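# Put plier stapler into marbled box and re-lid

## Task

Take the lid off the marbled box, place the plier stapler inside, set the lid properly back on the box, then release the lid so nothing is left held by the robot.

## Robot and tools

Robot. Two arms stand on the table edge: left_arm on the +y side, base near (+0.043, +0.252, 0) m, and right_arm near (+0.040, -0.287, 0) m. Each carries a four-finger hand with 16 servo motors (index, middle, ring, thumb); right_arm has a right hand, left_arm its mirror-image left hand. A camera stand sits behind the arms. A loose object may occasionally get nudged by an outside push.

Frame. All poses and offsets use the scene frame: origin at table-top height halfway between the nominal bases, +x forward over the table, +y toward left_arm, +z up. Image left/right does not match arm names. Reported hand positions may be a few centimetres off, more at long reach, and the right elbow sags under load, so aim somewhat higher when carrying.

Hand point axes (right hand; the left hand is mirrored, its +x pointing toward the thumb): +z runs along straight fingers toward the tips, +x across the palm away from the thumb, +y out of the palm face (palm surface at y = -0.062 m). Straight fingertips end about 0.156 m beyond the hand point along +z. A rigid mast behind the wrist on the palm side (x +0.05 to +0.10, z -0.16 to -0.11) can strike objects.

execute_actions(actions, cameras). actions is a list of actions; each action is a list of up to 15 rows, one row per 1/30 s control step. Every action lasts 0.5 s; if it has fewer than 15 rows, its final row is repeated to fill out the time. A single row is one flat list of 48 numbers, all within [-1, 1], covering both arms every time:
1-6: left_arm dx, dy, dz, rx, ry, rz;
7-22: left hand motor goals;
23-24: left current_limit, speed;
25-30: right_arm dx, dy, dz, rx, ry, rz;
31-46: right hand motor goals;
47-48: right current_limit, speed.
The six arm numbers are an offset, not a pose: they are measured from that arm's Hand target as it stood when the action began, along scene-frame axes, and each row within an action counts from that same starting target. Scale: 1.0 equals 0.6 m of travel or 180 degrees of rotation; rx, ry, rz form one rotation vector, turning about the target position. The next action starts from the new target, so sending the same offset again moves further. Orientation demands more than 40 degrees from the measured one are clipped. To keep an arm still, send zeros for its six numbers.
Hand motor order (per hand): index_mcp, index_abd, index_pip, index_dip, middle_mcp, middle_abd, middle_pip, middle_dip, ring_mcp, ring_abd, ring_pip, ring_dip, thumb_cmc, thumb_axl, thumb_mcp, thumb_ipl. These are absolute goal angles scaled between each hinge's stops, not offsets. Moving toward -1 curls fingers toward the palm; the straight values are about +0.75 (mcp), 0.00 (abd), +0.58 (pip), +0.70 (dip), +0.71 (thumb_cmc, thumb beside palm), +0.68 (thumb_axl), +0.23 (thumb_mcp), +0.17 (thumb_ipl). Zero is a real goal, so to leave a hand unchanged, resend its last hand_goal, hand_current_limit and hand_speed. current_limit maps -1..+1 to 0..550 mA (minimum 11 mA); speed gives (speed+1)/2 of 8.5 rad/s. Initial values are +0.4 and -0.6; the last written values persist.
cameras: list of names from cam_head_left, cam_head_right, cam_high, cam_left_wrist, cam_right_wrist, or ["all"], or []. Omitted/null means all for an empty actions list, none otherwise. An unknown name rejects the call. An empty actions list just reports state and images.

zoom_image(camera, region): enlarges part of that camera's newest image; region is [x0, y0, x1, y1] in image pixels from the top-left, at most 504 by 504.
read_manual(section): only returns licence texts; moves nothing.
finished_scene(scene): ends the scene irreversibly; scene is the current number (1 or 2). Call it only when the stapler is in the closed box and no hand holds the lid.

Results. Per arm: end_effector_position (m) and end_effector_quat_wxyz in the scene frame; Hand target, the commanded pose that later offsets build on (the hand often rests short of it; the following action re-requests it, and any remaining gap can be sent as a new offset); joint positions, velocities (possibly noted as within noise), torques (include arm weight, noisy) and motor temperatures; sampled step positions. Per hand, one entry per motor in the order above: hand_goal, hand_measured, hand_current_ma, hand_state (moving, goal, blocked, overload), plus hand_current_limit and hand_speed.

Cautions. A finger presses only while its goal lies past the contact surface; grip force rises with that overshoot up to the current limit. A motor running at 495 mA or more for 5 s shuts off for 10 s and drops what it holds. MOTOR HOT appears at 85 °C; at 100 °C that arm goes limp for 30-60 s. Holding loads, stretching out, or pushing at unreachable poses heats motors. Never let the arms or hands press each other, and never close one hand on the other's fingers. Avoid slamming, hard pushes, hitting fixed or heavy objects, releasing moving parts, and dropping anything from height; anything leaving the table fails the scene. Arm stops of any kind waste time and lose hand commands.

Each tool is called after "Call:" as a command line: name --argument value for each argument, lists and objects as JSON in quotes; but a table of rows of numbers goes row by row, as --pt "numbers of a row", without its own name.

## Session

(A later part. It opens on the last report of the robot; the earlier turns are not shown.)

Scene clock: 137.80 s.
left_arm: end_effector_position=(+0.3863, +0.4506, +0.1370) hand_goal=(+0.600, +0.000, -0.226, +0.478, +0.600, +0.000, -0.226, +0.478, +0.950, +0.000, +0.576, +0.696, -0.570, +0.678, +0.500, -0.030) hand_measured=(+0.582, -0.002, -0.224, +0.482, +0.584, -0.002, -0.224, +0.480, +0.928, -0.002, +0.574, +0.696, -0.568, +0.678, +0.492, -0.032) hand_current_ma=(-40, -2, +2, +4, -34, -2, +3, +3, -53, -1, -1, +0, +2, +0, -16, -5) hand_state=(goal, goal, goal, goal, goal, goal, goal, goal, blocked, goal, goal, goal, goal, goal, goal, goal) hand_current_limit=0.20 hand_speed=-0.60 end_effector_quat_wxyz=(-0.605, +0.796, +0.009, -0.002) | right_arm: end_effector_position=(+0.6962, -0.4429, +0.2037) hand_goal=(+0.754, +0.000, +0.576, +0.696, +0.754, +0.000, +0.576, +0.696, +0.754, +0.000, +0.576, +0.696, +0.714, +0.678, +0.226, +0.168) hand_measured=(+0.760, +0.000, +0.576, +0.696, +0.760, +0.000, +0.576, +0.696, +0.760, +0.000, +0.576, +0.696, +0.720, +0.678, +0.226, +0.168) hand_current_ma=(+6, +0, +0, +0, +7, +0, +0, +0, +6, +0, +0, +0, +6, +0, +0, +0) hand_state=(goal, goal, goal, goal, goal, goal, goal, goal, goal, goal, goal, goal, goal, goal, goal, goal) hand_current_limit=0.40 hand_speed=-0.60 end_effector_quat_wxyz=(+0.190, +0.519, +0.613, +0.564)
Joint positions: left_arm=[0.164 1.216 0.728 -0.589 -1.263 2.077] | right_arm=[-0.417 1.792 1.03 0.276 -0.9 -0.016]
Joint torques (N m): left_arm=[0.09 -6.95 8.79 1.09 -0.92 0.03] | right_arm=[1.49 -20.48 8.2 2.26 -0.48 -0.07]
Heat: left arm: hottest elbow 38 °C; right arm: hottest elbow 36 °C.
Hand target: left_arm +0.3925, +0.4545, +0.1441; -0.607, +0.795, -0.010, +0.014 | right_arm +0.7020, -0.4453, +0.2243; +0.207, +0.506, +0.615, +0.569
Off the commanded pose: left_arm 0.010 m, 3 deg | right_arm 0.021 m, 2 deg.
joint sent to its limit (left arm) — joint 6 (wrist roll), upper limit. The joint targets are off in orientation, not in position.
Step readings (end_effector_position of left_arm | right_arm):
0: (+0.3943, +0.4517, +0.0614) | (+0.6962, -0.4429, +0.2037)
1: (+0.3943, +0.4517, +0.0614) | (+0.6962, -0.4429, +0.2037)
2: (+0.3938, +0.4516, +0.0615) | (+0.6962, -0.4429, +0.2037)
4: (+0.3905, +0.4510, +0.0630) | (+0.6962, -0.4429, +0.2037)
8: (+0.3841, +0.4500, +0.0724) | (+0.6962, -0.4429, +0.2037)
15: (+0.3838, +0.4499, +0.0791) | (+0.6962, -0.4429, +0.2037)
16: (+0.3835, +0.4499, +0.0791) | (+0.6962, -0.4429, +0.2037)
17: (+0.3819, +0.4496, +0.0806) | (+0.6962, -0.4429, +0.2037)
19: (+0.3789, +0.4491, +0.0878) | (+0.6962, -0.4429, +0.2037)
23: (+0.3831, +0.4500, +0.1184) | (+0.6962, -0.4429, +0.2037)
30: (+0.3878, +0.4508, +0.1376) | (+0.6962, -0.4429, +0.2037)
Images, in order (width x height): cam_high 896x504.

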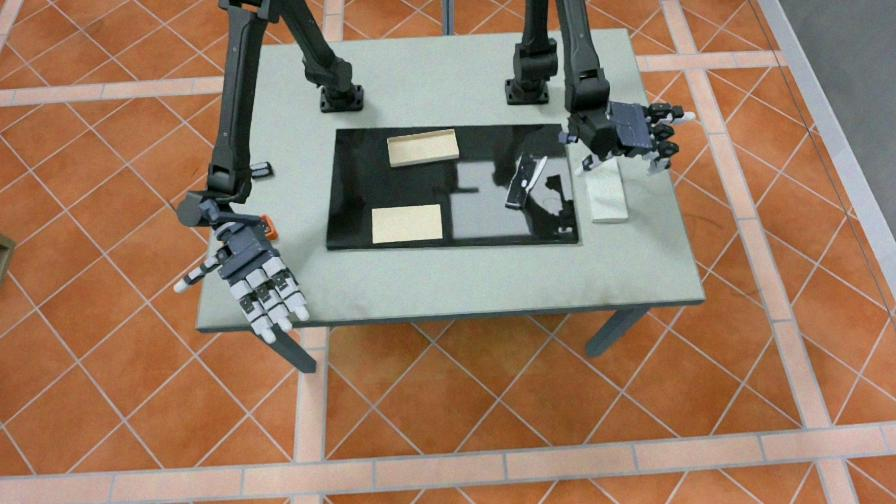

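Call:
execute_actions --actions '[[[0.0308,-0.0985,0,0,0,-0.0283,0.32,-0.12,-0.226,0.478,0.95,0,0.576,0.696,0.95,0,0.576,0.696,-0.571,0.678,0.34,-0.03,0.2,-0.6,0,0,0,0,0,0,0.754,0,0.576,0.696,0.754,0,0.576,0.696,0.754,0,0.576,0.696,0.714,0.678,0.226,0.168,0.4,-0.6]],[[0.0167,-0.1007,0,0,0,-0.0283,0.32,-0.12,-0.226,0.478,0.95,0,0.576,0.696,0.95,0,0.576,0.696,-0.571,0.678,0.34,-0.03,0.2,-0.6,0,0,0,0,0,0,0.754,0,0.576,0.696,0.754,0,0.576,0.696,0.754,0,0.576,0.696,0.714,0.678,0.226,0.168,0.4,-0.6]],[[-0.0012,-0.099,-0.02,0,0,-0.0283,0.32,-0.12,-0.226,0.478,0.95,0,0.576,0.696,0.95,0,0.576,0.696,-0.571,0.678,0.34,-0.03,0.2,-0.6,0,0,0,0,0,0,0.754,0,0.576,0.696,0.754,0,0.576,0.696,0.754,0,0.576,0.696,0.714,0.678,0.226,0.168,0.4,-0.6]],[[-0.0145,-0.0955,-0.035,0,0,-0.0283,0.32,-0.12,-0.226,0.478,0.95,0,0.576,0.696,0.95,0,0.576,0.696,-0.571,0.678,0.34,-0.03,0.2,-0.6,0,0,0,0,0,0,0.754,0,0.576,0.696,0.754,0,0.576,0.696,0.754,0,0.576,0.696,0.714,0.678,0.226,0.168,0.4,-0.6]]]' --cameras '["cam_high","cam_left_wrist"]'

Call:
zoom_image --camera "cam_high" --region '[480, 130, 600, 230]'

Scene clock: 153.90 s.
left_arm: end_effector_position=(+0.4032, +0.2271, +0.1077) hand_goal=(+0.320, -0.120, -0.226, +0.478, +0.950, +0.000, +0.576, +0.696, +0.950, +0.000, +0.576, +0.696, -0.570, +0.678, +0.340, -0.030) hand_measured=(+0.314, -0.116, -0.224, +0.480, +0.930, -0.002, +0.568, +0.694, +0.928, -0.002, +0.574, +0.696, -0.568, +0.678, +0.340, -0.032) hand_current_ma=(-9, +3, +2, +4, -50, -1, -14, -4, -53, -1, -1, +0, +2, +0, +0, -4) hand_state=(goal, goal, goal, goal, blocked, goal, goal, goal, blocked, goal, goal, goal, goal, goal, goal, goal) hand_current_limit=0.20 hand_speed=-0.60 end_effector_quat_wxyz=(-0.594, +0.780, -0.154, +0.121) | right_arm: end_effector_position=(+0.6962, -0.4429, +0.2037) hand_goal=(+0.754, +0.000, +0.576, +0.696, +0.754, +0.000, +0.576, +0.696, +0.754, +0.000, +0.576, +0.696, +0.714, +0.678, +0.226, +0.168) hand_measured=(+0.760, +0.000, +0.576, +0.696, +0.760, +0.000, +0.576, +0.696, +0.760, +0.000, +0.576, +0.696, +0.720, +0.678, +0.226, +0.168) hand_current_ma=(+6, +0, +0, +0, +7, +0, +0, +0, +6, +0, +0, +0, +6, +0, +0, +0) hand_state=(goal, goal, goal, goal, goal, goal, goal, goal, goal, goal, goal, goal, goal, goal, goal, goal) hand_current_limit=0.40 hand_speed=-0.60 end_effector_quat_wxyz=(+0.190, +0.519, +0.613, +0.564)
Joint positions: left_arm=[-0.487 1.399 0.818 -1.307 -1.287 1.236] | right_arm=[-0.417 1.792 1.03 0.276 -0.9 -0.016]
Joint torques (N m): left_arm=[-1.14 -7.3 7.68 -0.31 -0.99 -0.05] | right_arm=[1.49 -20.48 8.2 2.26 -0.49 -0.07]
Heat: left arm: hottest elbow 39 °C; right arm: hottest elbow 36 °C.
Hand target: left_arm +0.4116, +0.2183, +0.1110; -0.595, +0.780, -0.150, +0.121 | right_arm +0.7020, -0.4453, +0.2243; +0.207, +0.506, +0.615, +0.569
Off the commanded pose: left_arm 0.013 m, 0 deg | right_arm 0.021 m, 2 deg.
Step readings (end_effector_position of left_arm | right_arm):
0: (+0.3863, +0.4506, +0.1370) | (+0.6962, -0.4429, +0.2037)
1: (+0.3863, +0.4506, +0.1370) | (+0.6962, -0.4429, +0.2037)
2: (+0.3870, +0.4493, +0.1370) | (+0.6962, -0.4429, +0.2037)
4: (+0.3914, +0.4405, +0.1371) | (+0.6962, -0.4429, +0.2037)
8: (+0.4047, +0.4099, +0.1370) | (+0.6962, -0.4429, +0.2037)
15: (+0.4052, +0.3980, +0.1360) | (+0.6962, -0.4429, +0.2037)
16: (+0.4047, +0.3980, +0.1360) | (+0.6962, -0.4429, +0.2037)
17: (+0.4038, +0.3965, +0.1358) | (+0.6962, -0.4429, +0.2037)
19: (+0.4033, +0.3855, +0.1350) | (+0.6962, -0.4429, +0.2037)
23: (+0.4065, +0.3508, +0.1325) | (+0.6962, -0.4429, +0.2037)
30: (+0.4069, +0.3402, +0.1360) | (+0.6962, -0.4429, +0.2037)
31: (+0.4070, +0.3401, +0.1360) | (+0.6962, -0.4429, +0.2037)
32: (+0.4069, +0.3385, +0.1356) | (+0.6962, -0.4429, +0.2037)
34: (+0.4067, +0.3267, +0.1338) | (+0.6962, -0.4429, +0.2037)
38: (+0.4065, +0.2930, +0.1281) | (+0.6962, -0.4429, +0.2037)
45: (+0.4060, +0.2829, +0.1234) | (+0.6962, -0.4429, +0.2037)
46: (+0.4061, +0.2828, +0.1231) | (+0.6962, -0.4429, +0.2037)
47: (+0.4060, +0.2812, +0.1226) | (+0.6962, -0.4429, +0.2037)
49: (+0.4053, +0.2699, +0.1205) | (+0.6962, -0.4429, +0.2037)
53: (+0.4014, +0.2370, +0.1122) | (+0.6962, -0.4429, +0.2037)
60: (+0.3988, +0.2281, +0.1043) | (+0.6962, -0.4429, +0.2037)
camera_calibration:
cam_left_wrist: T_world_to_cam=[[-0.641617, 0.475182, 0.602105, 0.0575294], [0.0623856, -0.750056, 0.658425, 0.00614403], [0.764484, 0.460019, 0.451604, -0.34371], [0, 0, 0, 1]] pos_world=[0.29929, 0.135385, 0.116537]
Images, in order (width x height): cam_high 896x504, cam_left_wrist 672x504.

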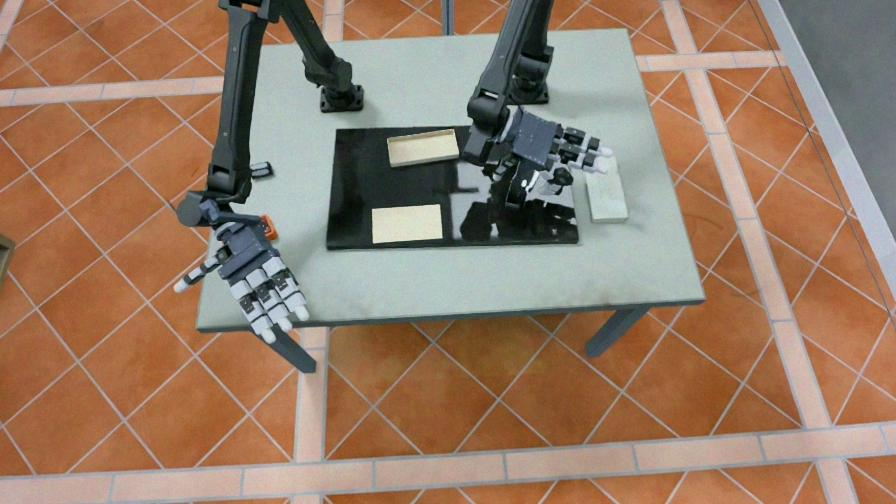

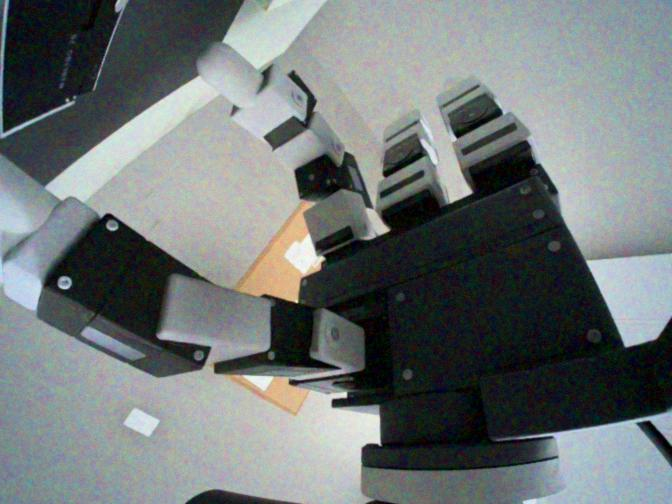

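Scaled by 4.200 from the camera's 896x504 image, which has a finer 1280x720 frame.

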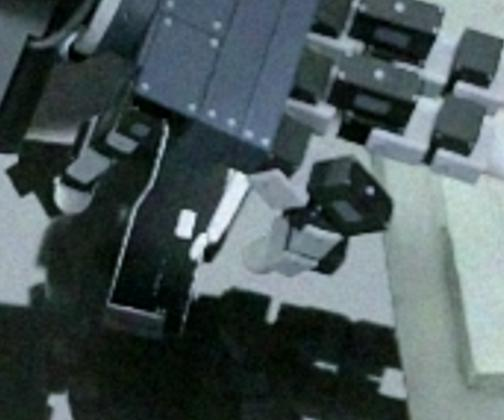

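Call:
execute_actions --actions '[[[0.0085,-0.003,-0.02,0,0,0,0.32,-0.12,-0.226,0.478,0.95,0,0.576,0.696,0.95,0,0.576,0.696,-0.571,0.678,0.34,-0.03,0.2,-0.6,0,0,0,0,0,0,0.754,0,0.576,0.696,0.754,0,0.576,0.696,0.754,0,0.576,0.696,0.714,0.678,0.226,0.168,0.4,-0.6]],[[0,0,-0.022,0,0,0,0.32,-0.12,-0.226,0.478,0.95,0,0.576,0.696,0.95,0,0.576,0.696,-0.571,0.678,0.34,-0.03,0.2,-0.6,0,0,0,0,0,0,0.754,0,0.576,0.696,0.754,0,0.576,0.696,0.754,0,0.576,0.696,0.714,0.678,0.226,0.168,0.4,-0.6]]]' --cameras '["cam_high","cam_left_wrist","cam_head_left"]'

Call:
zoom_image --camera "cam_high" --region '[480, 130, 600, 230]'

Call:
zoom_image --camera "cam_head_left" --region '[370, 210, 500, 310]'

Scene clock: 157.03 s.
left_arm: end_effector_position=(+0.4089, +0.2249, +0.0872) hand_goal=(+0.320, -0.120, -0.226, +0.478, +0.950, +0.000, +0.576, +0.696, +0.950, +0.000, +0.576, +0.696, -0.570, +0.678, +0.340, -0.030) hand_measured=(+0.314, -0.116, -0.224, +0.480, +0.930, -0.002, +0.568, +0.694, +0.928, -0.002, +0.574, +0.696, -0.568, +0.678, +0.340, -0.032) hand_current_ma=(-9, +3, +2, +4, -50, -1, -14, -4, -53, -1, -1, +0, +2, +0, +0, -4) hand_state=(goal, goal, goal, goal, blocked, goal, goal, goal, blocked, goal, goal, goal, goal, goal, goal, goal) hand_current_limit=0.20 hand_speed=-0.60 end_effector_quat_wxyz=(-0.598, +0.779, -0.153, +0.112) | right_arm: end_effector_position=(+0.6962, -0.4429, +0.2037) hand_goal=(+0.754, +0.000, +0.576, +0.696, +0.754, +0.000, +0.576, +0.696, +0.754, +0.000, +0.576, +0.696, +0.714, +0.678, +0.226, +0.168) hand_measured=(+0.760, +0.000, +0.576, +0.696, +0.760, +0.000, +0.576, +0.696, +0.760, +0.000, +0.576, +0.696, +0.720, +0.678, +0.226, +0.168) hand_current_ma=(+6, +0, +0, +0, +7, +0, +0, +0, +6, +0, +0, +0, +6, +0, +0, +0) hand_state=(goal, goal, goal, goal, goal, goal, goal, goal, goal, goal, goal, goal, goal, goal, goal, goal) hand_current_limit=0.40 hand_speed=-0.60 end_effector_quat_wxyz=(+0.190, +0.519, +0.613, +0.564)
Joint positions: left_arm=[-0.487 1.476 0.827 -1.304 -1.287 1.184] | right_arm=[-0.417 1.792 1.03 0.276 -0.9 -0.016]
Joint torques (N m): left_arm=[-1.2 -8.23 6.22 0.79 -1.01 -0.07] | right_arm=[1.44 -20.42 8.2 2.26 -0.48 -0.07]
Heat: left arm: hottest elbow 39 °C; right arm: hottest elbow 36 °C.
Hand target: left_arm +0.4167, +0.2165, +0.0859; -0.595, +0.780, -0.150, +0.121 | right_arm +0.7020, -0.4453, +0.2243; +0.207, +0.506, +0.615, +0.569
Off the commanded pose: left_arm 0.011 m, 1 deg | right_arm 0.021 m, 2 deg.
Step readings (end_effector_position of left_arm | right_arm):
0: (+0.4033, +0.2270, +0.1077) | (+0.6962, -0.4429, +0.2037)
1: (+0.4033, +0.2270, +0.1076) | (+0.6962, -0.4429, +0.2037)
2: (+0.4036, +0.2269, +0.1072) | (+0.6962, -0.4429, +0.2037)
4: (+0.4051, +0.2262, +0.1049) | (+0.6962, -0.4429, +0.2037)
8: (+0.4069, +0.2255, +0.0970) | (+0.6962, -0.4429, +0.2037)
15: (+0.4076, +0.2254, +0.0944) | (+0.6962, -0.4429, +0.2037)
16: (+0.4078, +0.2253, +0.0945) | (+0.6962, -0.4429, +0.2037)
17: (+0.4079, +0.2253, +0.0943) | (+0.6962, -0.4429, +0.2037)
19: (+0.4080, +0.2253, +0.0933) | (+0.6962, -0.4429, +0.2037)
23: (+0.4082, +0.2252, +0.0890) | (+0.6962, -0.4429, +0.2037)
30: (+0.4088, +0.2249, +0.0872) | (+0.6962, -0.4429, +0.2037)
camera_calibration:
cam_left_wrist: T_world_to_cam=[[-0.641647, 0.459375, 0.614218, 0.077017], [0.0797376, -0.756515, 0.649097, 0.0128034], [0.762844, 0.465467, 0.448786, -0.338158], [0, 0, 0, 1]] pos_world=[0.306359, 0.131708, 0.0961447]
Images, in order (width x height): cam_head_left 896x504, cam_high 896x504, cam_left_wrist 672x504.

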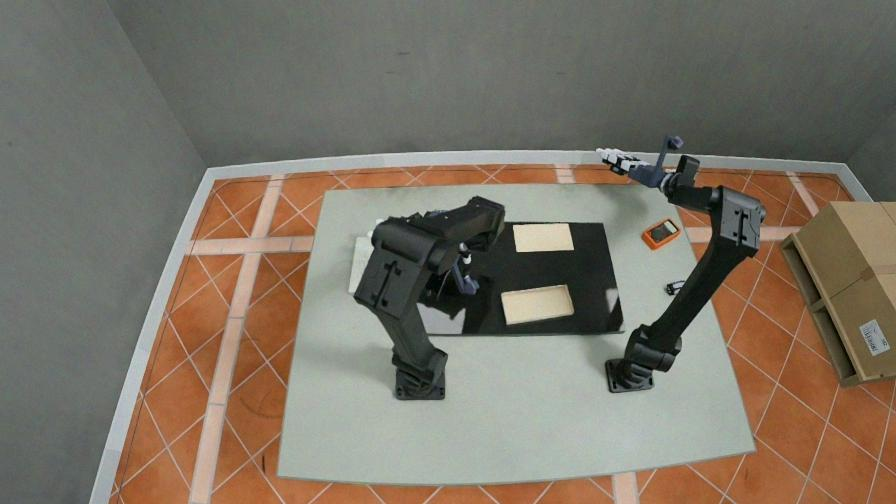

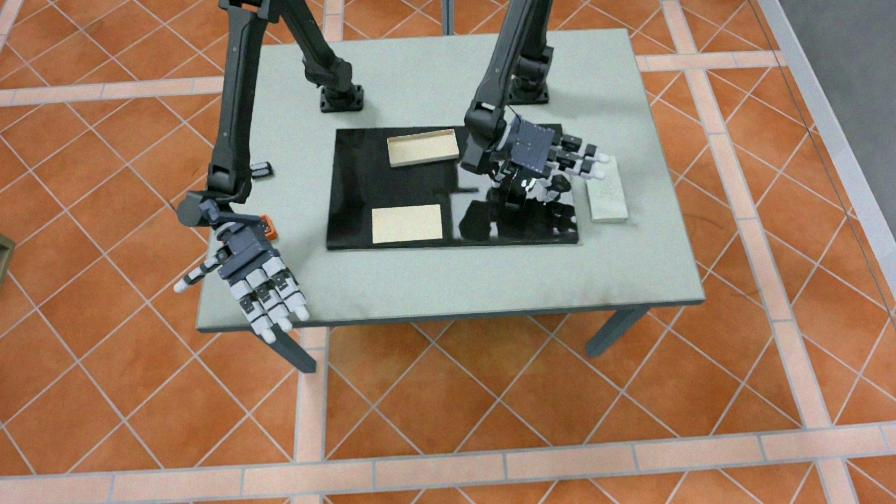

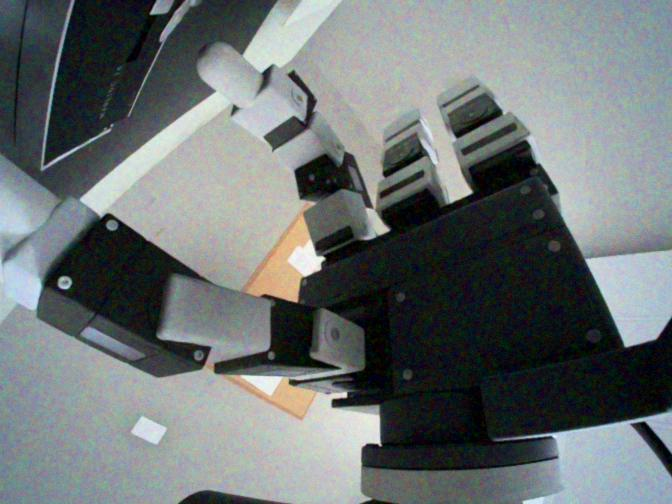

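Scaled by 4.200 from the camera's 896x504 image, which has a finer 1280x720 frame.

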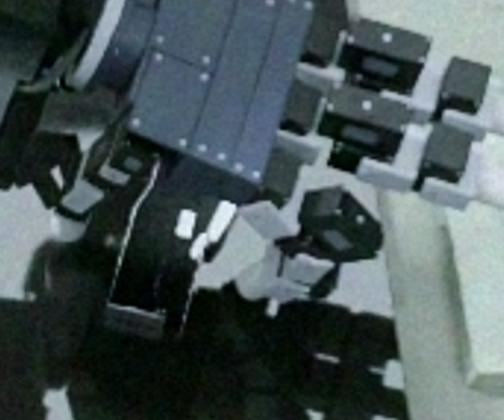

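Scaled by 3.877 from the camera's 896x504 image, which has a finer 1280x720 frame.

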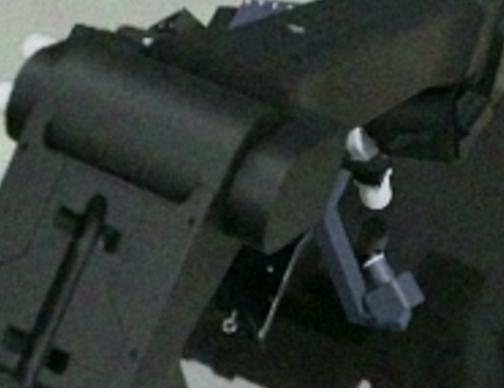

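Call:
execute_actions --actions '[[[0.0,0,-0.024,0,0,0,0.32,-0.12,-0.226,0.478,0.95,0,0.576,0.696,0.95,0,0.576,0.696,-0.571,0.678,0.34,-0.03,0.2,-0.6,0,0,0,0,0,0,0.754,0,0.576,0.696,0.754,0,0.576,0.696,0.754,0,0.576,0.696,0.714,0.678,0.226,0.168,0.4,-0.6]]]' --cameras '["cam_high","cam_left_wrist"]'

Call:
zoom_image --camera "cam_high" --region '[480, 150, 560, 220]'

Call:
zoom_image --camera "cam_left_wrist" --region '[0, 0, 300, 240]'

Scene clock: 159.50 s.
left_arm: end_effector_position=(+0.4156, +0.2214, +0.0775) hand_goal=(+0.320, -0.120, -0.226, +0.478, +0.950, +0.000, +0.576, +0.696, +0.950, +0.000, +0.576, +0.696, -0.570, +0.678, +0.340, -0.030) hand_measured=(+0.314, -0.116, -0.224, +0.480, +0.930, -0.002, +0.568, +0.694, +0.928, -0.002, +0.574, +0.696, -0.568, +0.678, +0.340, -0.032) hand_current_ma=(-9, +3, +2, +4, -50, -1, -14, -4, -53, -1, -1, +0, +2, +0, +0, -4) hand_state=(goal, goal, goal, goal, blocked, goal, goal, goal, blocked, goal, goal, goal, goal, goal, goal, goal) hand_current_limit=0.20 hand_speed=-0.60 end_effector_quat_wxyz=(-0.596, +0.780, -0.147, +0.119) | right_arm: end_effector_position=(+0.6962, -0.4429, +0.2037) hand_goal=(+0.754, +0.000, +0.576, +0.696, +0.754, +0.000, +0.576, +0.696, +0.754, +0.000, +0.576, +0.696, +0.714, +0.678, +0.226, +0.168) hand_measured=(+0.760, +0.000, +0.576, +0.696, +0.760, +0.000, +0.576, +0.696, +0.760, +0.000, +0.576, +0.696, +0.720, +0.678, +0.226, +0.168) hand_current_ma=(+6, +0, +0, +0, +7, +0, +0, +0, +6, +0, +0, +0, +6, +0, +0, +0) hand_state=(goal, goal, goal, goal, goal, goal, goal, goal, goal, goal, goal, goal, goal, goal, goal, goal) hand_current_limit=0.40 hand_speed=-0.60 end_effector_quat_wxyz=(+0.190, +0.519, +0.613, +0.564)
Joint positions: left_arm=[-0.487 1.504 0.827 -1.259 -1.287 1.181] | right_arm=[-0.417 1.792 1.03 0.276 -0.9 -0.016]
Joint torques (N m): left_arm=[-1.2 -8.47 4.88 0.77 -1.02 -0.04] | right_arm=[1.49 -20.48 8.21 2.25 -0.49 -0.07]
Heat: left arm: hottest elbow 39 °C; right arm: hottest elbow 36 °C.
Hand target: left_arm +0.4167, +0.2165, +0.0715; -0.595, +0.780, -0.150, +0.121 | right_arm +0.7020, -0.4453, +0.2243; +0.207, +0.506, +0.615, +0.569
Off the commanded pose: left_arm 0.008 m, 0 deg | right_arm 0.021 m, 2 deg.
Step readings (end_effector_position of left_arm | right_arm):
0: (+0.4089, +0.2249, +0.0872) | (+0.6962, -0.4429, +0.2037)
1: (+0.4090, +0.2249, +0.0871) | (+0.6962, -0.4429, +0.2037)
2: (+0.4096, +0.2245, +0.0868) | (+0.6962, -0.4429, +0.2037)
4: (+0.4116, +0.2235, +0.0850) | (+0.6962, -0.4429, +0.2037)
8: (+0.4141, +0.2222, +0.0797) | (+0.6962, -0.4429, +0.2037)
15: (+0.4154, +0.2215, +0.0776) | (+0.6962, -0.4429, +0.2037)
camera_calibration:
cam_left_wrist: T_world_to_cam=[[-0.652218, 0.464141, 0.59932, 0.0933546], [0.0692454, -0.750841, 0.656843, 0.0183954], [0.754862, 0.469905, 0.457573, -0.335638], [0, 0, 0, 1]] pos_world=[0.312974, 0.1282, 0.0855464]
Images, in order (width x height): cam_high 896x504, cam_left_wrist 672x504.

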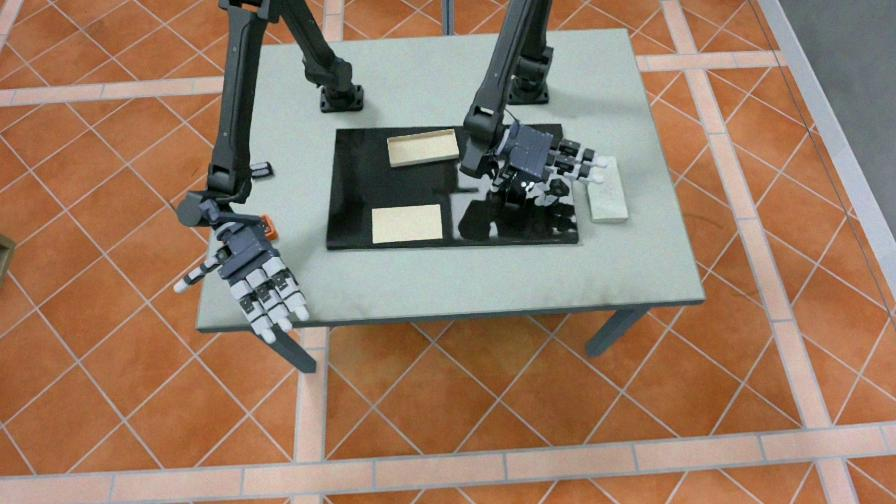

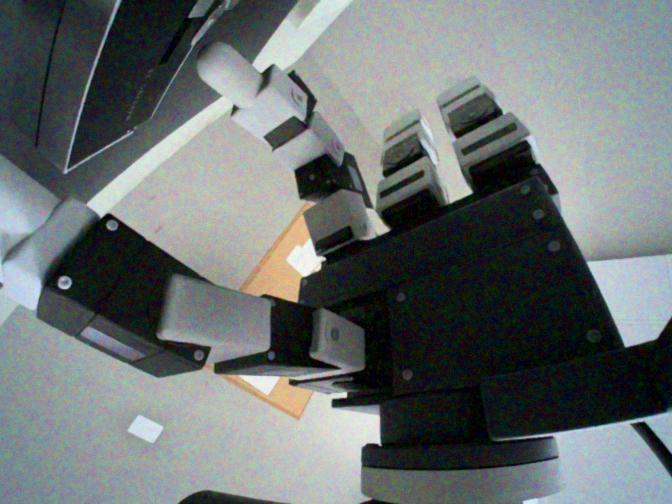

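Scaled by 6.300 from the camera's 896x504 image, which has a finer 1280x720 frame.

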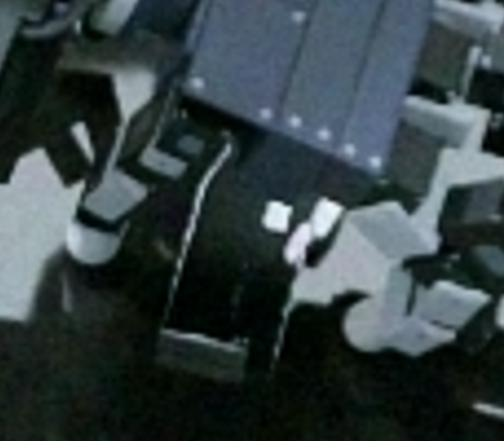

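Scaled by 1.680 from the camera's 672x504 image, which has a finer 960x720 frame.

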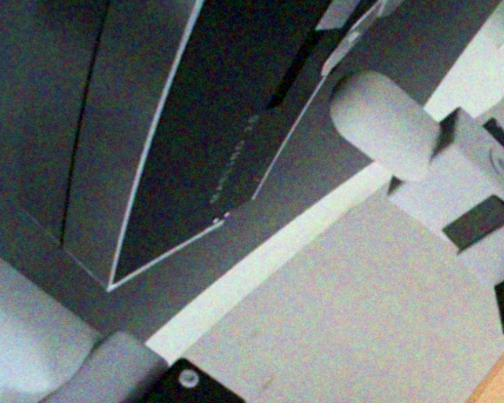

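Call:
execute_actions --actions '[[[0.0,0,-0.008,0,0,0,0.24,-0.12,-0.226,0.478,0.95,0,0.576,0.696,0.95,0,0.576,0.696,-0.571,0.678,0.25,-0.03,0.2,-0.8,0,0,0,0,0,0,0.754,0,0.576,0.696,0.754,0,0.576,0.696,0.754,0,0.576,0.696,0.714,0.678,0.226,0.168,0.4,-0.6]],[[0,0,0,0,0,0,0.16,-0.12,-0.226,0.478,0.95,0,0.576,0.696,0.95,0,0.576,0.696,-0.571,0.678,0.15,-0.03,0.2,-0.85,0,0,0,0,0,0,0.754,0,0.576,0.696,0.754,0,0.576,0.696,0.754,0,0.576,0.696,0.714,0.678,0.226,0.168,0.4,-0.6]]]' --cameras '["cam_high","cam_left_wrist"]'

Call:
zoom_image --camera "cam_high" --region '[480, 150, 560, 220]'

Call:
zoom_image --camera "cam_left_wrist" --region '[0, 0, 300, 240]'

Scene clock: 173.40 s.
left_arm: end_effector_position=(+0.4173, +0.2199, +0.0753) hand_goal=(+0.160, -0.120, -0.226, +0.478, +0.950, +0.000, +0.576, +0.696, +0.950, +0.000, +0.576, +0.696, -0.570, +0.678, +0.150, -0.030) hand_measured=(+0.160, -0.120, -0.222, +0.478, +0.930, -0.002, +0.568, +0.694, +0.928, -0.002, +0.574, +0.696, -0.570, +0.678, +0.200, -0.020) hand_current_ma=(+0, +0, +4, +0, -50, -1, -14, -4, -53, -1, -1, +0, +0, +0, +201, +23) hand_state=(goal, goal, goal, goal, blocked, goal, goal, goal, blocked, goal, goal, goal, goal, goal, blocked, goal) hand_current_limit=0.20 hand_speed=-0.85 end_effector_quat_wxyz=(-0.595, +0.781, -0.145, +0.122) | right_arm: end_effector_position=(+0.6962, -0.4429, +0.2037) hand_goal=(+0.754, +0.000, +0.576, +0.696, +0.754, +0.000, +0.576, +0.696, +0.754, +0.000, +0.576, +0.696, +0.714, +0.678, +0.226, +0.168) hand_measured=(+0.760, +0.000, +0.576, +0.696, +0.760, +0.000, +0.576, +0.696, +0.760, +0.000, +0.576, +0.696, +0.720, +0.678, +0.226, +0.168) hand_current_ma=(+6, +0, +0, +0, +7, +0, +0, +0, +6, +0, +0, +0, +6, +0, +0, +0) hand_state=(goal, goal, goal, goal, goal, goal, goal, goal, goal, goal, goal, goal, goal, goal, goal, goal) hand_current_limit=0.40 hand_speed=-0.60 end_effector_quat_wxyz=(+0.190, +0.519, +0.613, +0.564)
Joint positions: left_arm=[-0.489 1.509 0.826 -1.246 -1.287 1.181] | right_arm=[-0.417 1.792 1.03 0.276 -0.9 -0.016]
Joint torques (N m): left_arm=[-1.08 -8.29 4.53 0.87 -1.03 -0.03] | right_arm=[1.44 -20.42 8.21 2.25 -0.48 -0.06]
Heat: left arm: hottest elbow 38 °C; right arm: hottest elbow 37 °C.
Hand target: left_arm +0.4168, +0.2166, +0.0666; -0.595, +0.780, -0.150, +0.121 | right_arm +0.7020, -0.4453, +0.2243; +0.207, +0.506, +0.615, +0.569
Off the commanded pose: left_arm 0.009 m, 1 deg | right_arm 0.021 m, 2 deg.
Step readings (end_effector_position of left_arm | right_arm):
0: (+0.4156, +0.2214, +0.0775) | (+0.6962, -0.4429, +0.2037)
1: (+0.4156, +0.2214, +0.0775) | (+0.6962, -0.4429, +0.2037)
2: (+0.4158, +0.2213, +0.0774) | (+0.6962, -0.4429, +0.2037)
4: (+0.4166, +0.2209, +0.0771) | (+0.6962, -0.4429, +0.2037)
8: (+0.4171, +0.2206, +0.0754) | (+0.6962, -0.4429, +0.2037)
15: (+0.4174, +0.2205, +0.0752) | (+0.6962, -0.4429, +0.2037)
16: (+0.4174, +0.2205, +0.0752) | (+0.6962, -0.4429, +0.2037)
17: (+0.4174, +0.2205, +0.0752) | (+0.6962, -0.4429, +0.2037)
19: (+0.4174, +0.2205, +0.0753) | (+0.6962, -0.4429, +0.2037)
23: (+0.4173, +0.2199, +0.0753) | (+0.6962, -0.4429, +0.2037)
30: (+0.4173, +0.2199, +0.0753) | (+0.6962, -0.4429, +0.2037)
camera_calibration:
cam_left_wrist: T_world_to_cam=[[-0.65536, 0.467127, 0.593545, 0.0976493], [0.0639036, -0.748714, 0.659806, 0.0202491], [0.752608, 0.47034, 0.460826, -0.334544], [0, 0, 0, 1]] pos_world=[0.314482, 0.126896, 0.082847]
Images, in order (width x height): cam_high 896x504, cam_left_wrist 672x504.

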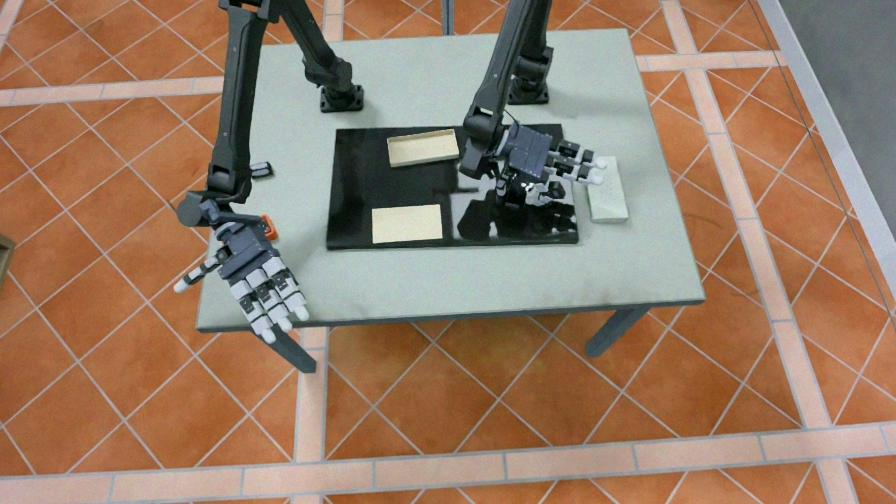

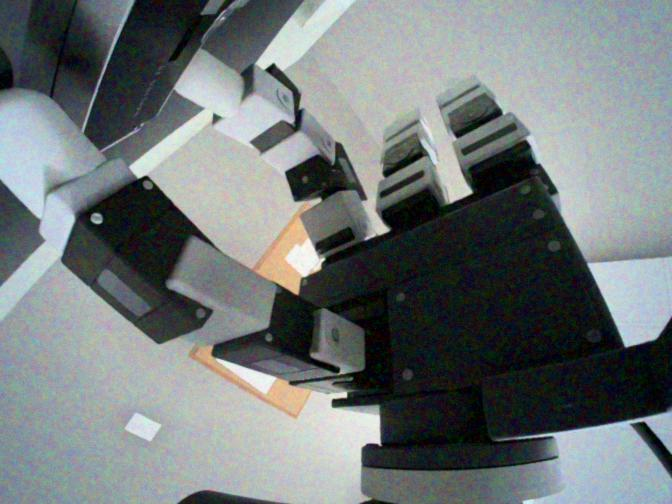

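Scaled by 6.300 from the camera's 896x504 image, which has a finer 1280x720 frame.

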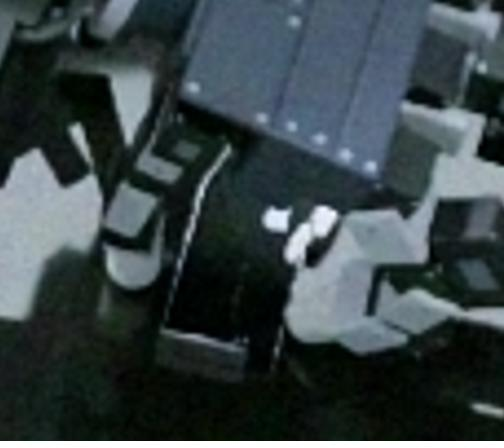

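Scaled by 1.680 from the camera's 672x504 image, which has a finer 960x720 frame.

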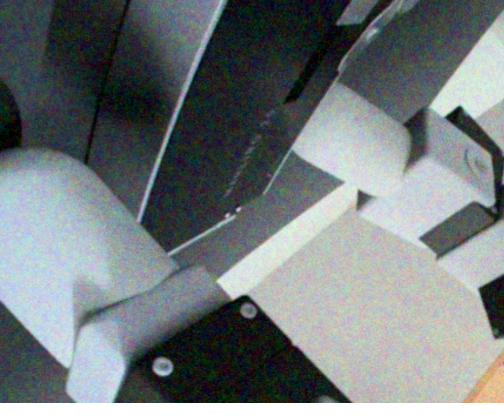

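Call:
execute_actions --actions '[[[0.0,0.002,0.04,0,0,0,0.18,-0.12,-0.226,0.478,0.95,0,0.576,0.696,0.95,0,0.576,0.696,-0.571,0.678,0.24,-0.03,0.2,-0.8,0,0,0,0,0,0,0.754,0,0.576,0.696,0.754,0,0.576,0.696,0.754,0,0.576,0.696,0.714,0.678,0.226,0.168,0.4,-0.6]]]'

Scene clock: 175.43 s.
left_arm: end_effector_position=(+0.4125, +0.2224, +0.0837) hand_goal=(+0.180, -0.120, -0.226, +0.478, +0.950, +0.000, +0.576, +0.696, +0.950, +0.000, +0.576, +0.696, -0.570, +0.678, +0.240, -0.030) hand_measured=(+0.168, -0.120, -0.222, +0.478, +0.930, -0.002, +0.568, +0.694, +0.928, -0.002, +0.574, +0.696, -0.570, +0.678, +0.236, -0.028) hand_current_ma=(-24, +0, +4, +0, -50, -1, -14, -4, -53, -1, -1, +0, +0, +0, -7, +4) hand_state=(goal, goal, goal, goal, blocked, goal, goal, goal, blocked, goal, goal, goal, goal, goal, goal, goal) hand_current_limit=0.20 hand_speed=-0.80 end_effector_quat_wxyz=(-0.596, +0.780, -0.149, +0.118) | right_arm: end_effector_position=(+0.6962, -0.4429, +0.2037) hand_goal=(+0.754, +0.000, +0.576, +0.696, +0.754, +0.000, +0.576, +0.696, +0.754, +0.000, +0.576, +0.696, +0.714, +0.678, +0.226, +0.168) hand_measured=(+0.760, +0.000, +0.576, +0.696, +0.760, +0.000, +0.576, +0.696, +0.760, +0.000, +0.576, +0.696, +0.720, +0.678, +0.226, +0.168) hand_current_ma=(+6, +0, +0, +0, +7, +0, +0, +0, +6, +0, +0, +0, +6, +0, +0, +0) hand_state=(goal, goal, goal, goal, goal, goal, goal, goal, goal, goal, goal, goal, goal, goal, goal, goal) hand_current_limit=0.40 hand_speed=-0.60 end_effector_quat_wxyz=(+0.190, +0.519, +0.613, +0.564)
Joint positions: left_arm=[-0.489 1.485 0.826 -1.279 -1.287 1.184] | right_arm=[-0.417 1.792 1.03 0.276 -0.9 -0.016]
Joint torques (N m): left_arm=[-0.79 -10.23 6.42 -0.43 -1.07 0.07] | right_arm=[1.55 -20.48 8.2 2.25 -0.48 -0.07]
Heat: left arm: hottest elbow 38 °C; right arm: hottest elbow 37 °C.
Hand target: left_arm +0.4168, +0.2178, +0.0906; -0.595, +0.780, -0.150, +0.121 | right_arm +0.7020, -0.4453, +0.2243; +0.207, +0.506, +0.615, +0.569
Off the commanded pose: left_arm 0.009 m, 0 deg | right_arm 0.021 m, 2 deg.
Step readings (end_effector_position of left_arm | right_arm):
0: (+0.4173, +0.2199, +0.0753) | (+0.6962, -0.4429, +0.2037)
1: (+0.4173, +0.2199, +0.0753) | (+0.6962, -0.4429, +0.2037)
2: (+0.4174, +0.2199, +0.0754) | (+0.6962, -0.4429, +0.2037)
4: (+0.4169, +0.2201, +0.0762) | (+0.6962, -0.4429, +0.2037)
8: (+0.4142, +0.2215, +0.0801) | (+0.6962, -0.4429, +0.2037)
15: (+0.4128, +0.2223, +0.0837) | (+0.6962, -0.4429, +0.2037)

Call:
execute_actions --actions '[[[0.002,-0.002,-0.022,0,0,0,0.18,-0.12,-0.226,0.478,0.95,0,0.576,0.696,0.95,0,0.576,0.696,-0.571,0.678,0.22,-0.03,0.2,-0.8,0,0,0,0,0,0,0.754,0,0.576,0.696,0.754,0,0.576,0.696,0.754,0,0.576,0.696,0.714,0.678,0.226,0.168,0.4,-0.6]],[[0,0,0,0,0,0,0.14,-0.12,-0.226,0.478,0.95,0,0.576,0.696,0.95,0,0.576,0.696,-0.571,0.678,0.08,-0.03,0.2,-0.85,0,0,0,0,0,0,0.754,0,0.576,0.696,0.754,0,0.576,0.696,0.754,0,0.576,0.696,0.714,0.678,0.226,0.168,0.4,-0.6]]]' --cameras '["cam_high","cam_left_wrist"]'

Call:
zoom_image --camera "cam_high" --region '[480, 150, 560, 220]'

Call:
zoom_image --camera "cam_left_wrist" --region '[0, 0, 300, 240]'

Scene clock: 178.23 s.
left_arm: end_effector_position=(+0.4131, +0.2220, +0.0813) hand_goal=(+0.140, -0.120, -0.226, +0.478, +0.950, +0.000, +0.576, +0.696, +0.950, +0.000, +0.576, +0.696, -0.570, +0.678, +0.080, -0.030) hand_measured=(+0.150, -0.122, -0.222, +0.478, +0.930, -0.002, +0.568, +0.694, +0.928, -0.002, +0.574, +0.696, -0.566, +0.678, +0.142, -0.016) hand_current_ma=(+20, -2, +4, +0, -49, -1, -14, -4, -53, -1, -1, +0, +5, +0, +258, +40) hand_state=(goal, goal, goal, goal, blocked, goal, goal, goal, blocked, goal, goal, goal, goal, goal, blocked, goal) hand_current_limit=0.20 hand_speed=-0.85 end_effector_quat_wxyz=(-0.596, +0.780, -0.149, +0.117) | right_arm: end_effector_position=(+0.6962, -0.4429, +0.2037) hand_goal=(+0.754, +0.000, +0.576, +0.696, +0.754, +0.000, +0.576, +0.696, +0.754, +0.000, +0.576, +0.696, +0.714, +0.678, +0.226, +0.168) hand_measured=(+0.760, +0.000, +0.576, +0.696, +0.760, +0.000, +0.576, +0.696, +0.760, +0.000, +0.576, +0.696, +0.720, +0.678, +0.226, +0.168) hand_current_ma=(+6, +0, +0, +0, +7, +0, +0, +0, +6, +0, +0, +0, +6, +0, +0, +0) hand_state=(goal, goal, goal, goal, goal, goal, goal, goal, goal, goal, goal, goal, goal, goal, goal, goal) hand_current_limit=0.40 hand_speed=-0.60 end_effector_quat_wxyz=(+0.190, +0.519, +0.613, +0.564)
Joint positions: left_arm=[-0.489 1.492 0.826 -1.274 -1.287 1.184] | right_arm=[-0.417 1.792 1.03 0.276 -0.9 -0.016]
Joint torques (N m): left_arm=[-0.97 -8.23 5.64 0.77 -1.04 0] | right_arm=[1.49 -20.48 8.2 2.26 -0.49 -0.07]
Heat: left arm: hottest elbow 38 °C; right arm: hottest elbow 37 °C.
Hand target: left_arm +0.4179, +0.2166, +0.0774; -0.595, +0.781, -0.150, +0.121 | right_arm +0.7020, -0.4453, +0.2243; +0.207, +0.506, +0.615, +0.569
Off the commanded pose: left_arm 0.008 m, 0 deg | right_arm 0.021 m, 2 deg.
Step readings (end_effector_position of left_arm | right_arm):
0: (+0.4125, +0.2224, +0.0837) | (+0.6962, -0.4429, +0.2037)
1: (+0.4125, +0.2224, +0.0837) | (+0.6962, -0.4429, +0.2037)
2: (+0.4125, +0.2224, +0.0837) | (+0.6962, -0.4429, +0.2037)
4: (+0.4125, +0.2224, +0.0837) | (+0.6962, -0.4429, +0.2037)
8: (+0.4127, +0.2223, +0.0831) | (+0.6962, -0.4429, +0.2037)
15: (+0.4131, +0.2221, +0.0813) | (+0.6962, -0.4429, +0.2037)
16: (+0.4131, +0.2221, +0.0813) | (+0.6962, -0.4429, +0.2037)
17: (+0.4131, +0.2221, +0.0813) | (+0.6962, -0.4429, +0.2037)
19: (+0.4131, +0.2221, +0.0813) | (+0.6962, -0.4429, +0.2037)
23: (+0.4131, +0.2220, +0.0813) | (+0.6962, -0.4429, +0.2037)
30: (+0.4131, +0.2220, +0.0813) | (+0.6962, -0.4429, +0.2037)
camera_calibration:
cam_left_wrist: T_world_to_cam=[[-0.648111, 0.464295, 0.603641, 0.0870366], [0.0710948, -0.752302, 0.654971, 0.0163489], [0.75822, 0.46741, 0.454566, -0.336347], [0, 0, 0, 1]] pos_world=[0.310272, 0.1291, 0.0896449]
Images, in order (width x height): cam_high 896x504, cam_left_wrist 672x504.

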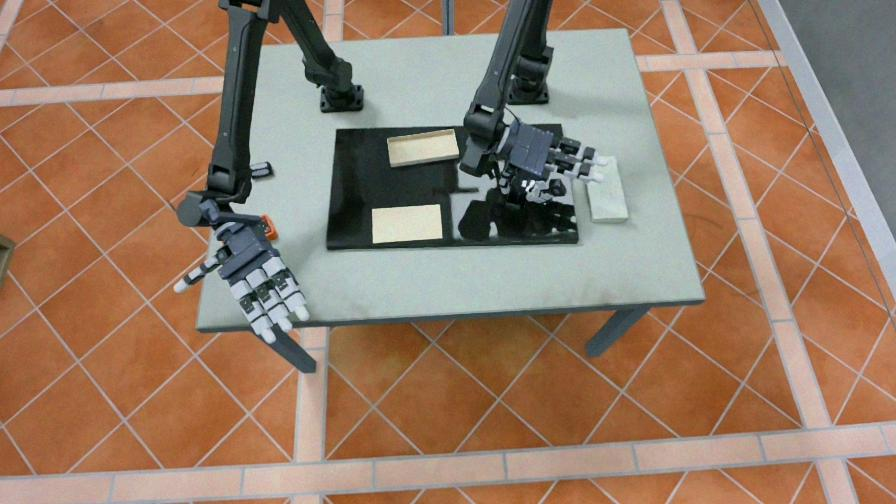

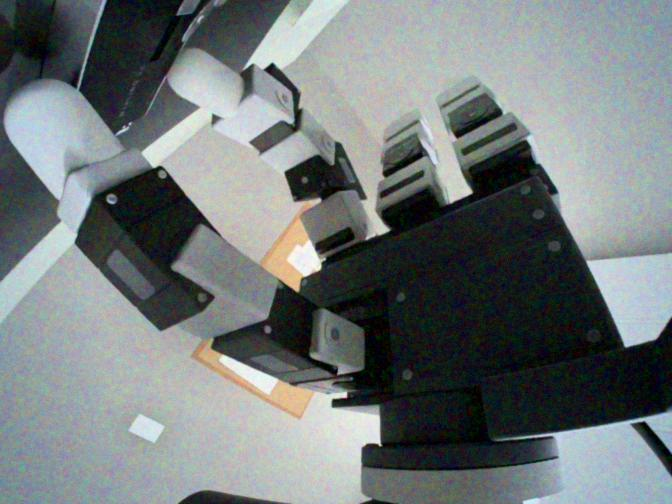

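Scaled by 6.300 from the camera's 896x504 image, which has a finer 1280x720 frame.

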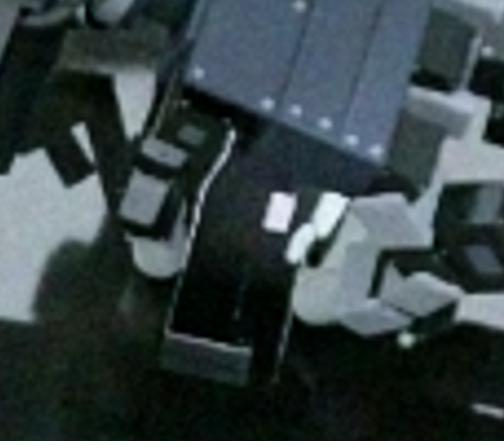

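Scaled by 1.680 from the camera's 672x504 image, which has a finer 960x720 frame.

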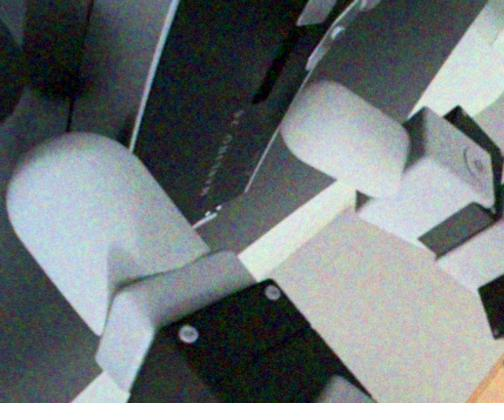

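Call:
execute_actions --actions '[[[0.0,0,-0.011,0,0,0,0.18,-0.12,-0.226,0.478,0.95,0,0.576,0.696,0.95,0,0.576,0.696,-0.571,0.678,0.20,-0.03,0.2,-0.7,0,0,0,0,0,0,0.754,0,0.576,0.696,0.754,0,0.576,0.696,0.754,0,0.576,0.696,0.714,0.678,0.226,0.168,0.4,-0.6]],[[0,0,0,0,0,0,0.12,-0.12,-0.226,0.478,0.95,0,0.576,0.696,0.95,0,0.576,0.696,-0.571,0.678,0.08,-0.03,0.3,-0.8,0,0,0,0,0,0,0.754,0,0.576,0.696,0.754,0,0.576,0.696,0.754,0,0.576,0.696,0.714,0.678,0.226,0.168,0.4,-0.6]]]'

Scene clock: 180.47 s.
left_arm: end_effector_position=(+0.4160, +0.2205, +0.0767) hand_goal=(+0.120, -0.120, -0.226, +0.478, +0.950, +0.000, +0.576, +0.696, +0.950, +0.000, +0.576, +0.696, -0.570, +0.678, +0.080, -0.030) hand_measured=(+0.148, -0.122, -0.218, +0.480, +0.930, -0.002, +0.568, +0.694, +0.928, -0.002, +0.574, +0.696, -0.568, +0.678, +0.150, -0.014) hand_current_ma=(+71, -2, +14, +2, -49, -1, -14, -4, -53, -1, -1, +0, +1, +0, +309, +45) hand_state=(blocked, goal, goal, goal, blocked, goal, goal, goal, blocked, goal, goal, goal, goal, goal, blocked, goal) hand_current_limit=0.30 hand_speed=-0.80 end_effector_quat_wxyz=(-0.596, +0.781, -0.147, +0.120) | right_arm: end_effector_position=(+0.6962, -0.4429, +0.2037) hand_goal=(+0.754, +0.000, +0.576, +0.696, +0.754, +0.000, +0.576, +0.696, +0.754, +0.000, +0.576, +0.696, +0.714, +0.678, +0.226, +0.168) hand_measured=(+0.760, +0.000, +0.576, +0.696, +0.760, +0.000, +0.576, +0.696, +0.760, +0.000, +0.576, +0.696, +0.720, +0.678, +0.226, +0.168) hand_current_ma=(+6, +0, +0, +0, +7, +0, +0, +0, +6, +0, +0, +0, +6, +0, +0, +0) hand_state=(goal, goal, goal, goal, goal, goal, goal, goal, goal, goal, goal, goal, goal, goal, goal, goal) hand_current_limit=0.40 hand_speed=-0.60 end_effector_quat_wxyz=(+0.190, +0.519, +0.613, +0.564)
Joint positions: left_arm=[-0.489 1.505 0.826 -1.253 -1.287 1.184] | right_arm=[-0.417 1.792 1.03 0.276 -0.9 -0.016]
Joint torques (N m): left_arm=[-0.97 -8.41 5.07 0.8 -1.06 -0.01] | right_arm=[1.55 -20.42 8.21 2.26 -0.48 -0.07]
Heat: left arm: hottest elbow 38 °C; right arm: hottest elbow 37 °C.
Hand target: left_arm +0.4179, +0.2166, +0.0709; -0.595, +0.781, -0.150, +0.121 | right_arm +0.7020, -0.4453, +0.2243; +0.207, +0.506, +0.615, +0.569
Off the commanded pose: left_arm 0.007 m, 0 deg | right_arm 0.021 m, 2 deg.
Step readings (end_effector_position of left_arm | right_arm):
0: (+0.4131, +0.2220, +0.0813) | (+0.6962, -0.4429, +0.2037)
1: (+0.4132, +0.2220, +0.0813) | (+0.6962, -0.4429, +0.2037)
2: (+0.4136, +0.2218, +0.0811) | (+0.6962, -0.4429, +0.2037)
4: (+0.4144, +0.2214, +0.0803) | (+0.6962, -0.4429, +0.2037)
8: (+0.4154, +0.2208, +0.0775) | (+0.6962, -0.4429, +0.2037)
15: (+0.4160, +0.2205, +0.0767) | (+0.6962, -0.4429, +0.2037)
16: (+0.4160, +0.2205, +0.0767) | (+0.6962, -0.4429, +0.2037)
17: (+0.4160, +0.2205, +0.0767) | (+0.6962, -0.4429, +0.2037)
19: (+0.4160, +0.2205, +0.0767) | (+0.6962, -0.4429, +0.2037)
23: (+0.4160, +0.2205, +0.0767) | (+0.6962, -0.4429, +0.2037)
30: (+0.4160, +0.2205, +0.0767) | (+0.6962, -0.4429, +0.2037)

Call:
execute_actions --actions '[[[0.0,0,0,0,0,0,0.02,-0.12,-0.226,0.478,0.95,0,0.576,0.696,0.95,0,0.576,0.696,-0.571,0.678,-0.05,-0.03,0.72,-0.85,0,0,0,0,0,0,0.754,0,0.576,0.696,0.754,0,0.576,0.696,0.754,0,0.576,0.696,0.714,0.678,0.226,0.168,0.4,-0.6]],[[0,0,0.03,0,0,0,0.02,-0.12,-0.226,0.478,0.95,0,0.576,0.696,0.95,0,0.576,0.696,-0.571,0.678,-0.05,-0.03,0.72,-0.85,0,0,0,0,0,0,0.754,0,0.576,0.696,0.754,0,0.576,0.696,0.754,0,0.576,0.696,0.714,0.678,0.226,0.168,0.4,-0.6]],[[0,0,0.02,0,0,0,0.02,-0.12,-0.226,0.478,0.95,0,0.576,0.696,0.95,0,0.576,0.696,-0.571,0.678,-0.05,-0.03,0.72,-0.85,0,0,0,0,0,0,0.754,0,0.576,0.696,0.754,0,0.576,0.696,0.754,0,0.576,0.696,0.714,0.678,0.226,0.168,0.4,-0.6]]]' --cameras '["cam_high","cam_left_wrist"]'

Call:
zoom_image --camera "cam_high" --region '[480, 140, 560, 220]'

Call:
zoom_image --camera "cam_left_wrist" --region '[0, 0, 300, 240]'

Scene clock: 183.37 s.
left_arm: end_effector_position=(+0.4092, +0.2242, +0.0884) hand_goal=(+0.020, -0.120, -0.226, +0.478, +0.950, +0.000, +0.576, +0.696, +0.950, +0.000, +0.576, +0.696, -0.570, +0.678, -0.050, -0.030) hand_measured=(+0.132, -0.114, -0.196, +0.494, +0.930, -0.002, +0.568, +0.694, +0.928, -0.002, +0.574, +0.696, -0.570, +0.678, +0.136, -0.004) hand_current_ma=(+440, +7, +75, +33, -49, -1, -14, -4, -53, -1, -1, +0, +0, +0, +473, +87) hand_state=(blocked, goal, blocked, goal, blocked, goal, goal, goal, blocked, goal, goal, goal, goal, goal, blocked, blocked) hand_current_limit=0.72 hand_speed=-0.85 end_effector_quat_wxyz=(-0.598, +0.778, -0.154, +0.111) | right_arm: end_effector_position=(+0.6962, -0.4429, +0.2037) hand_goal=(+0.754, +0.000, +0.576, +0.696, +0.754, +0.000, +0.576, +0.696, +0.754, +0.000, +0.576, +0.696, +0.714, +0.678, +0.226, +0.168) hand_measured=(+0.760, +0.000, +0.576, +0.696, +0.760, +0.000, +0.576, +0.696, +0.760, +0.000, +0.576, +0.696, +0.720, +0.678, +0.226, +0.168) hand_current_ma=(+6, +0, +0, +0, +7, +0, +0, +0, +6, +0, +0, +0, +6, +0, +0, +0) hand_state=(goal, goal, goal, goal, goal, goal, goal, goal, goal, goal, goal, goal, goal, goal, goal, goal) hand_current_limit=0.40 hand_speed=-0.60 end_effector_quat_wxyz=(+0.190, +0.519, +0.613, +0.564)
Joint positions: left_arm=[-0.489 1.475 0.83 -1.309 -1.287 1.184] | right_arm=[-0.417 1.792 1.03 0.276 -0.9 -0.016]
Joint torques (N m): left_arm=[-0.91 -10.64 7.41 -0.62 -1.03 0.04] | right_arm=[1.49 -20.48 8.18 2.26 -0.48 -0.07]
Heat: left arm: hottest elbow 38 °C; right arm: hottest elbow 37 °C.
Hand target: left_arm +0.4178, +0.2166, +0.1007; -0.595, +0.781, -0.150, +0.121 | right_arm +0.7020, -0.4453, +0.2243; +0.207, +0.506, +0.615, +0.569
Off the commanded pose: left_arm 0.017 m, 1 deg | right_arm 0.021 m, 2 deg.
Step readings (end_effector_position of left_arm | right_arm):
0: (+0.4160, +0.2205, +0.0767) | (+0.6962, -0.4429, +0.2037)
1: (+0.4160, +0.2205, +0.0767) | (+0.6962, -0.4429, +0.2037)
2: (+0.4160, +0.2205, +0.0767) | (+0.6962, -0.4429, +0.2037)
4: (+0.4160, +0.2205, +0.0767) | (+0.6962, -0.4429, +0.2037)
8: (+0.4161, +0.2205, +0.0768) | (+0.6962, -0.4429, +0.2037)
15: (+0.4161, +0.2205, +0.0768) | (+0.6962, -0.4429, +0.2037)
16: (+0.4161, +0.2205, +0.0768) | (+0.6962, -0.4429, +0.2037)
17: (+0.4161, +0.2205, +0.0768) | (+0.6962, -0.4429, +0.2037)
19: (+0.4156, +0.2207, +0.0771) | (+0.6962, -0.4429, +0.2037)
23: (+0.4145, +0.2213, +0.0781) | (+0.6962, -0.4429, +0.2037)
30: (+0.4132, +0.2220, +0.0787) | (+0.6962, -0.4429, +0.2037)
31: (+0.4131, +0.2221, +0.0789) | (+0.6962, -0.4429, +0.2037)
32: (+0.4126, +0.2223, +0.0792) | (+0.6962, -0.4429, +0.2037)
34: (+0.4113, +0.2231, +0.0808) | (+0.6962, -0.4429, +0.2037)
38: (+0.4095, +0.2240, +0.0858) | (+0.6962, -0.4429, +0.2037)
45: (+0.4094, +0.2241, +0.0884) | (+0.6962, -0.4429, +0.2037)
camera_calibration:
cam_left_wrist: T_world_to_cam=[[-0.639899, 0.459859, 0.615678, 0.0758178], [0.0796868, -0.757158, 0.648354, 0.0116696], [0.764316, 0.463942, 0.44786, -0.3387], [0, 0, 0, 1]] pos_world=[0.306459, 0.131107, 0.0974445]
Images, in order (width x height): cam_high 896x504, cam_left_wrist 672x504.

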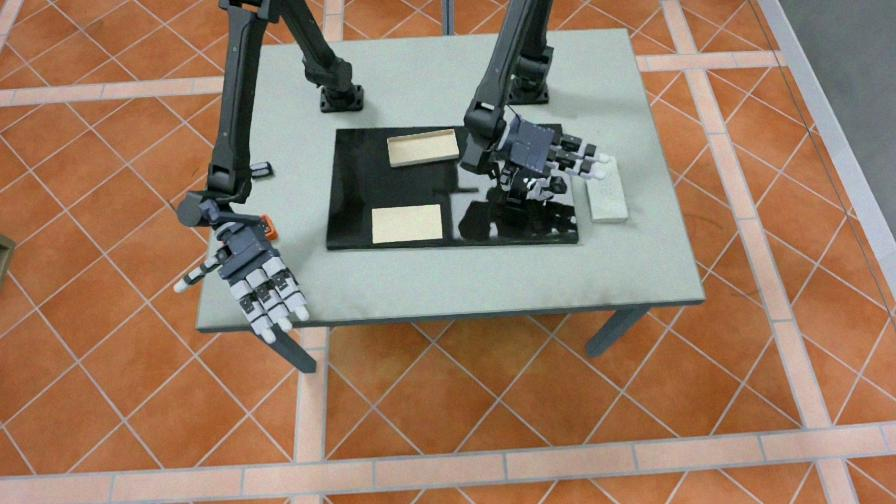

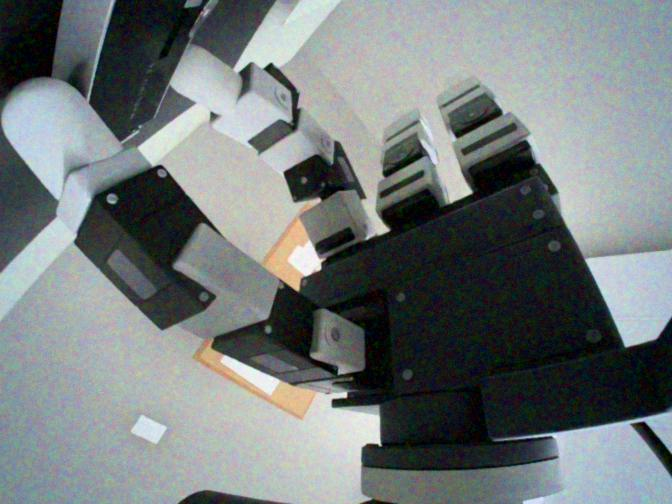

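Scaled by 6.300 from the camera's 896x504 image, which has a finer 1280x720 frame.

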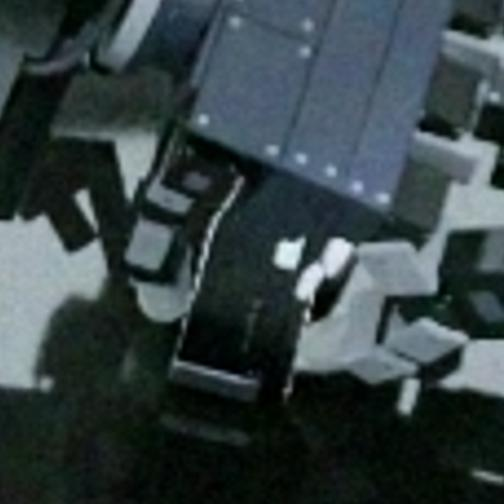

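Scaled by 1.680 from the camera's 672x504 image, which has a finer 960x720 frame.

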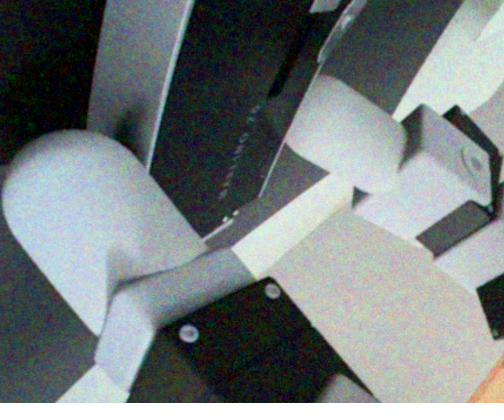

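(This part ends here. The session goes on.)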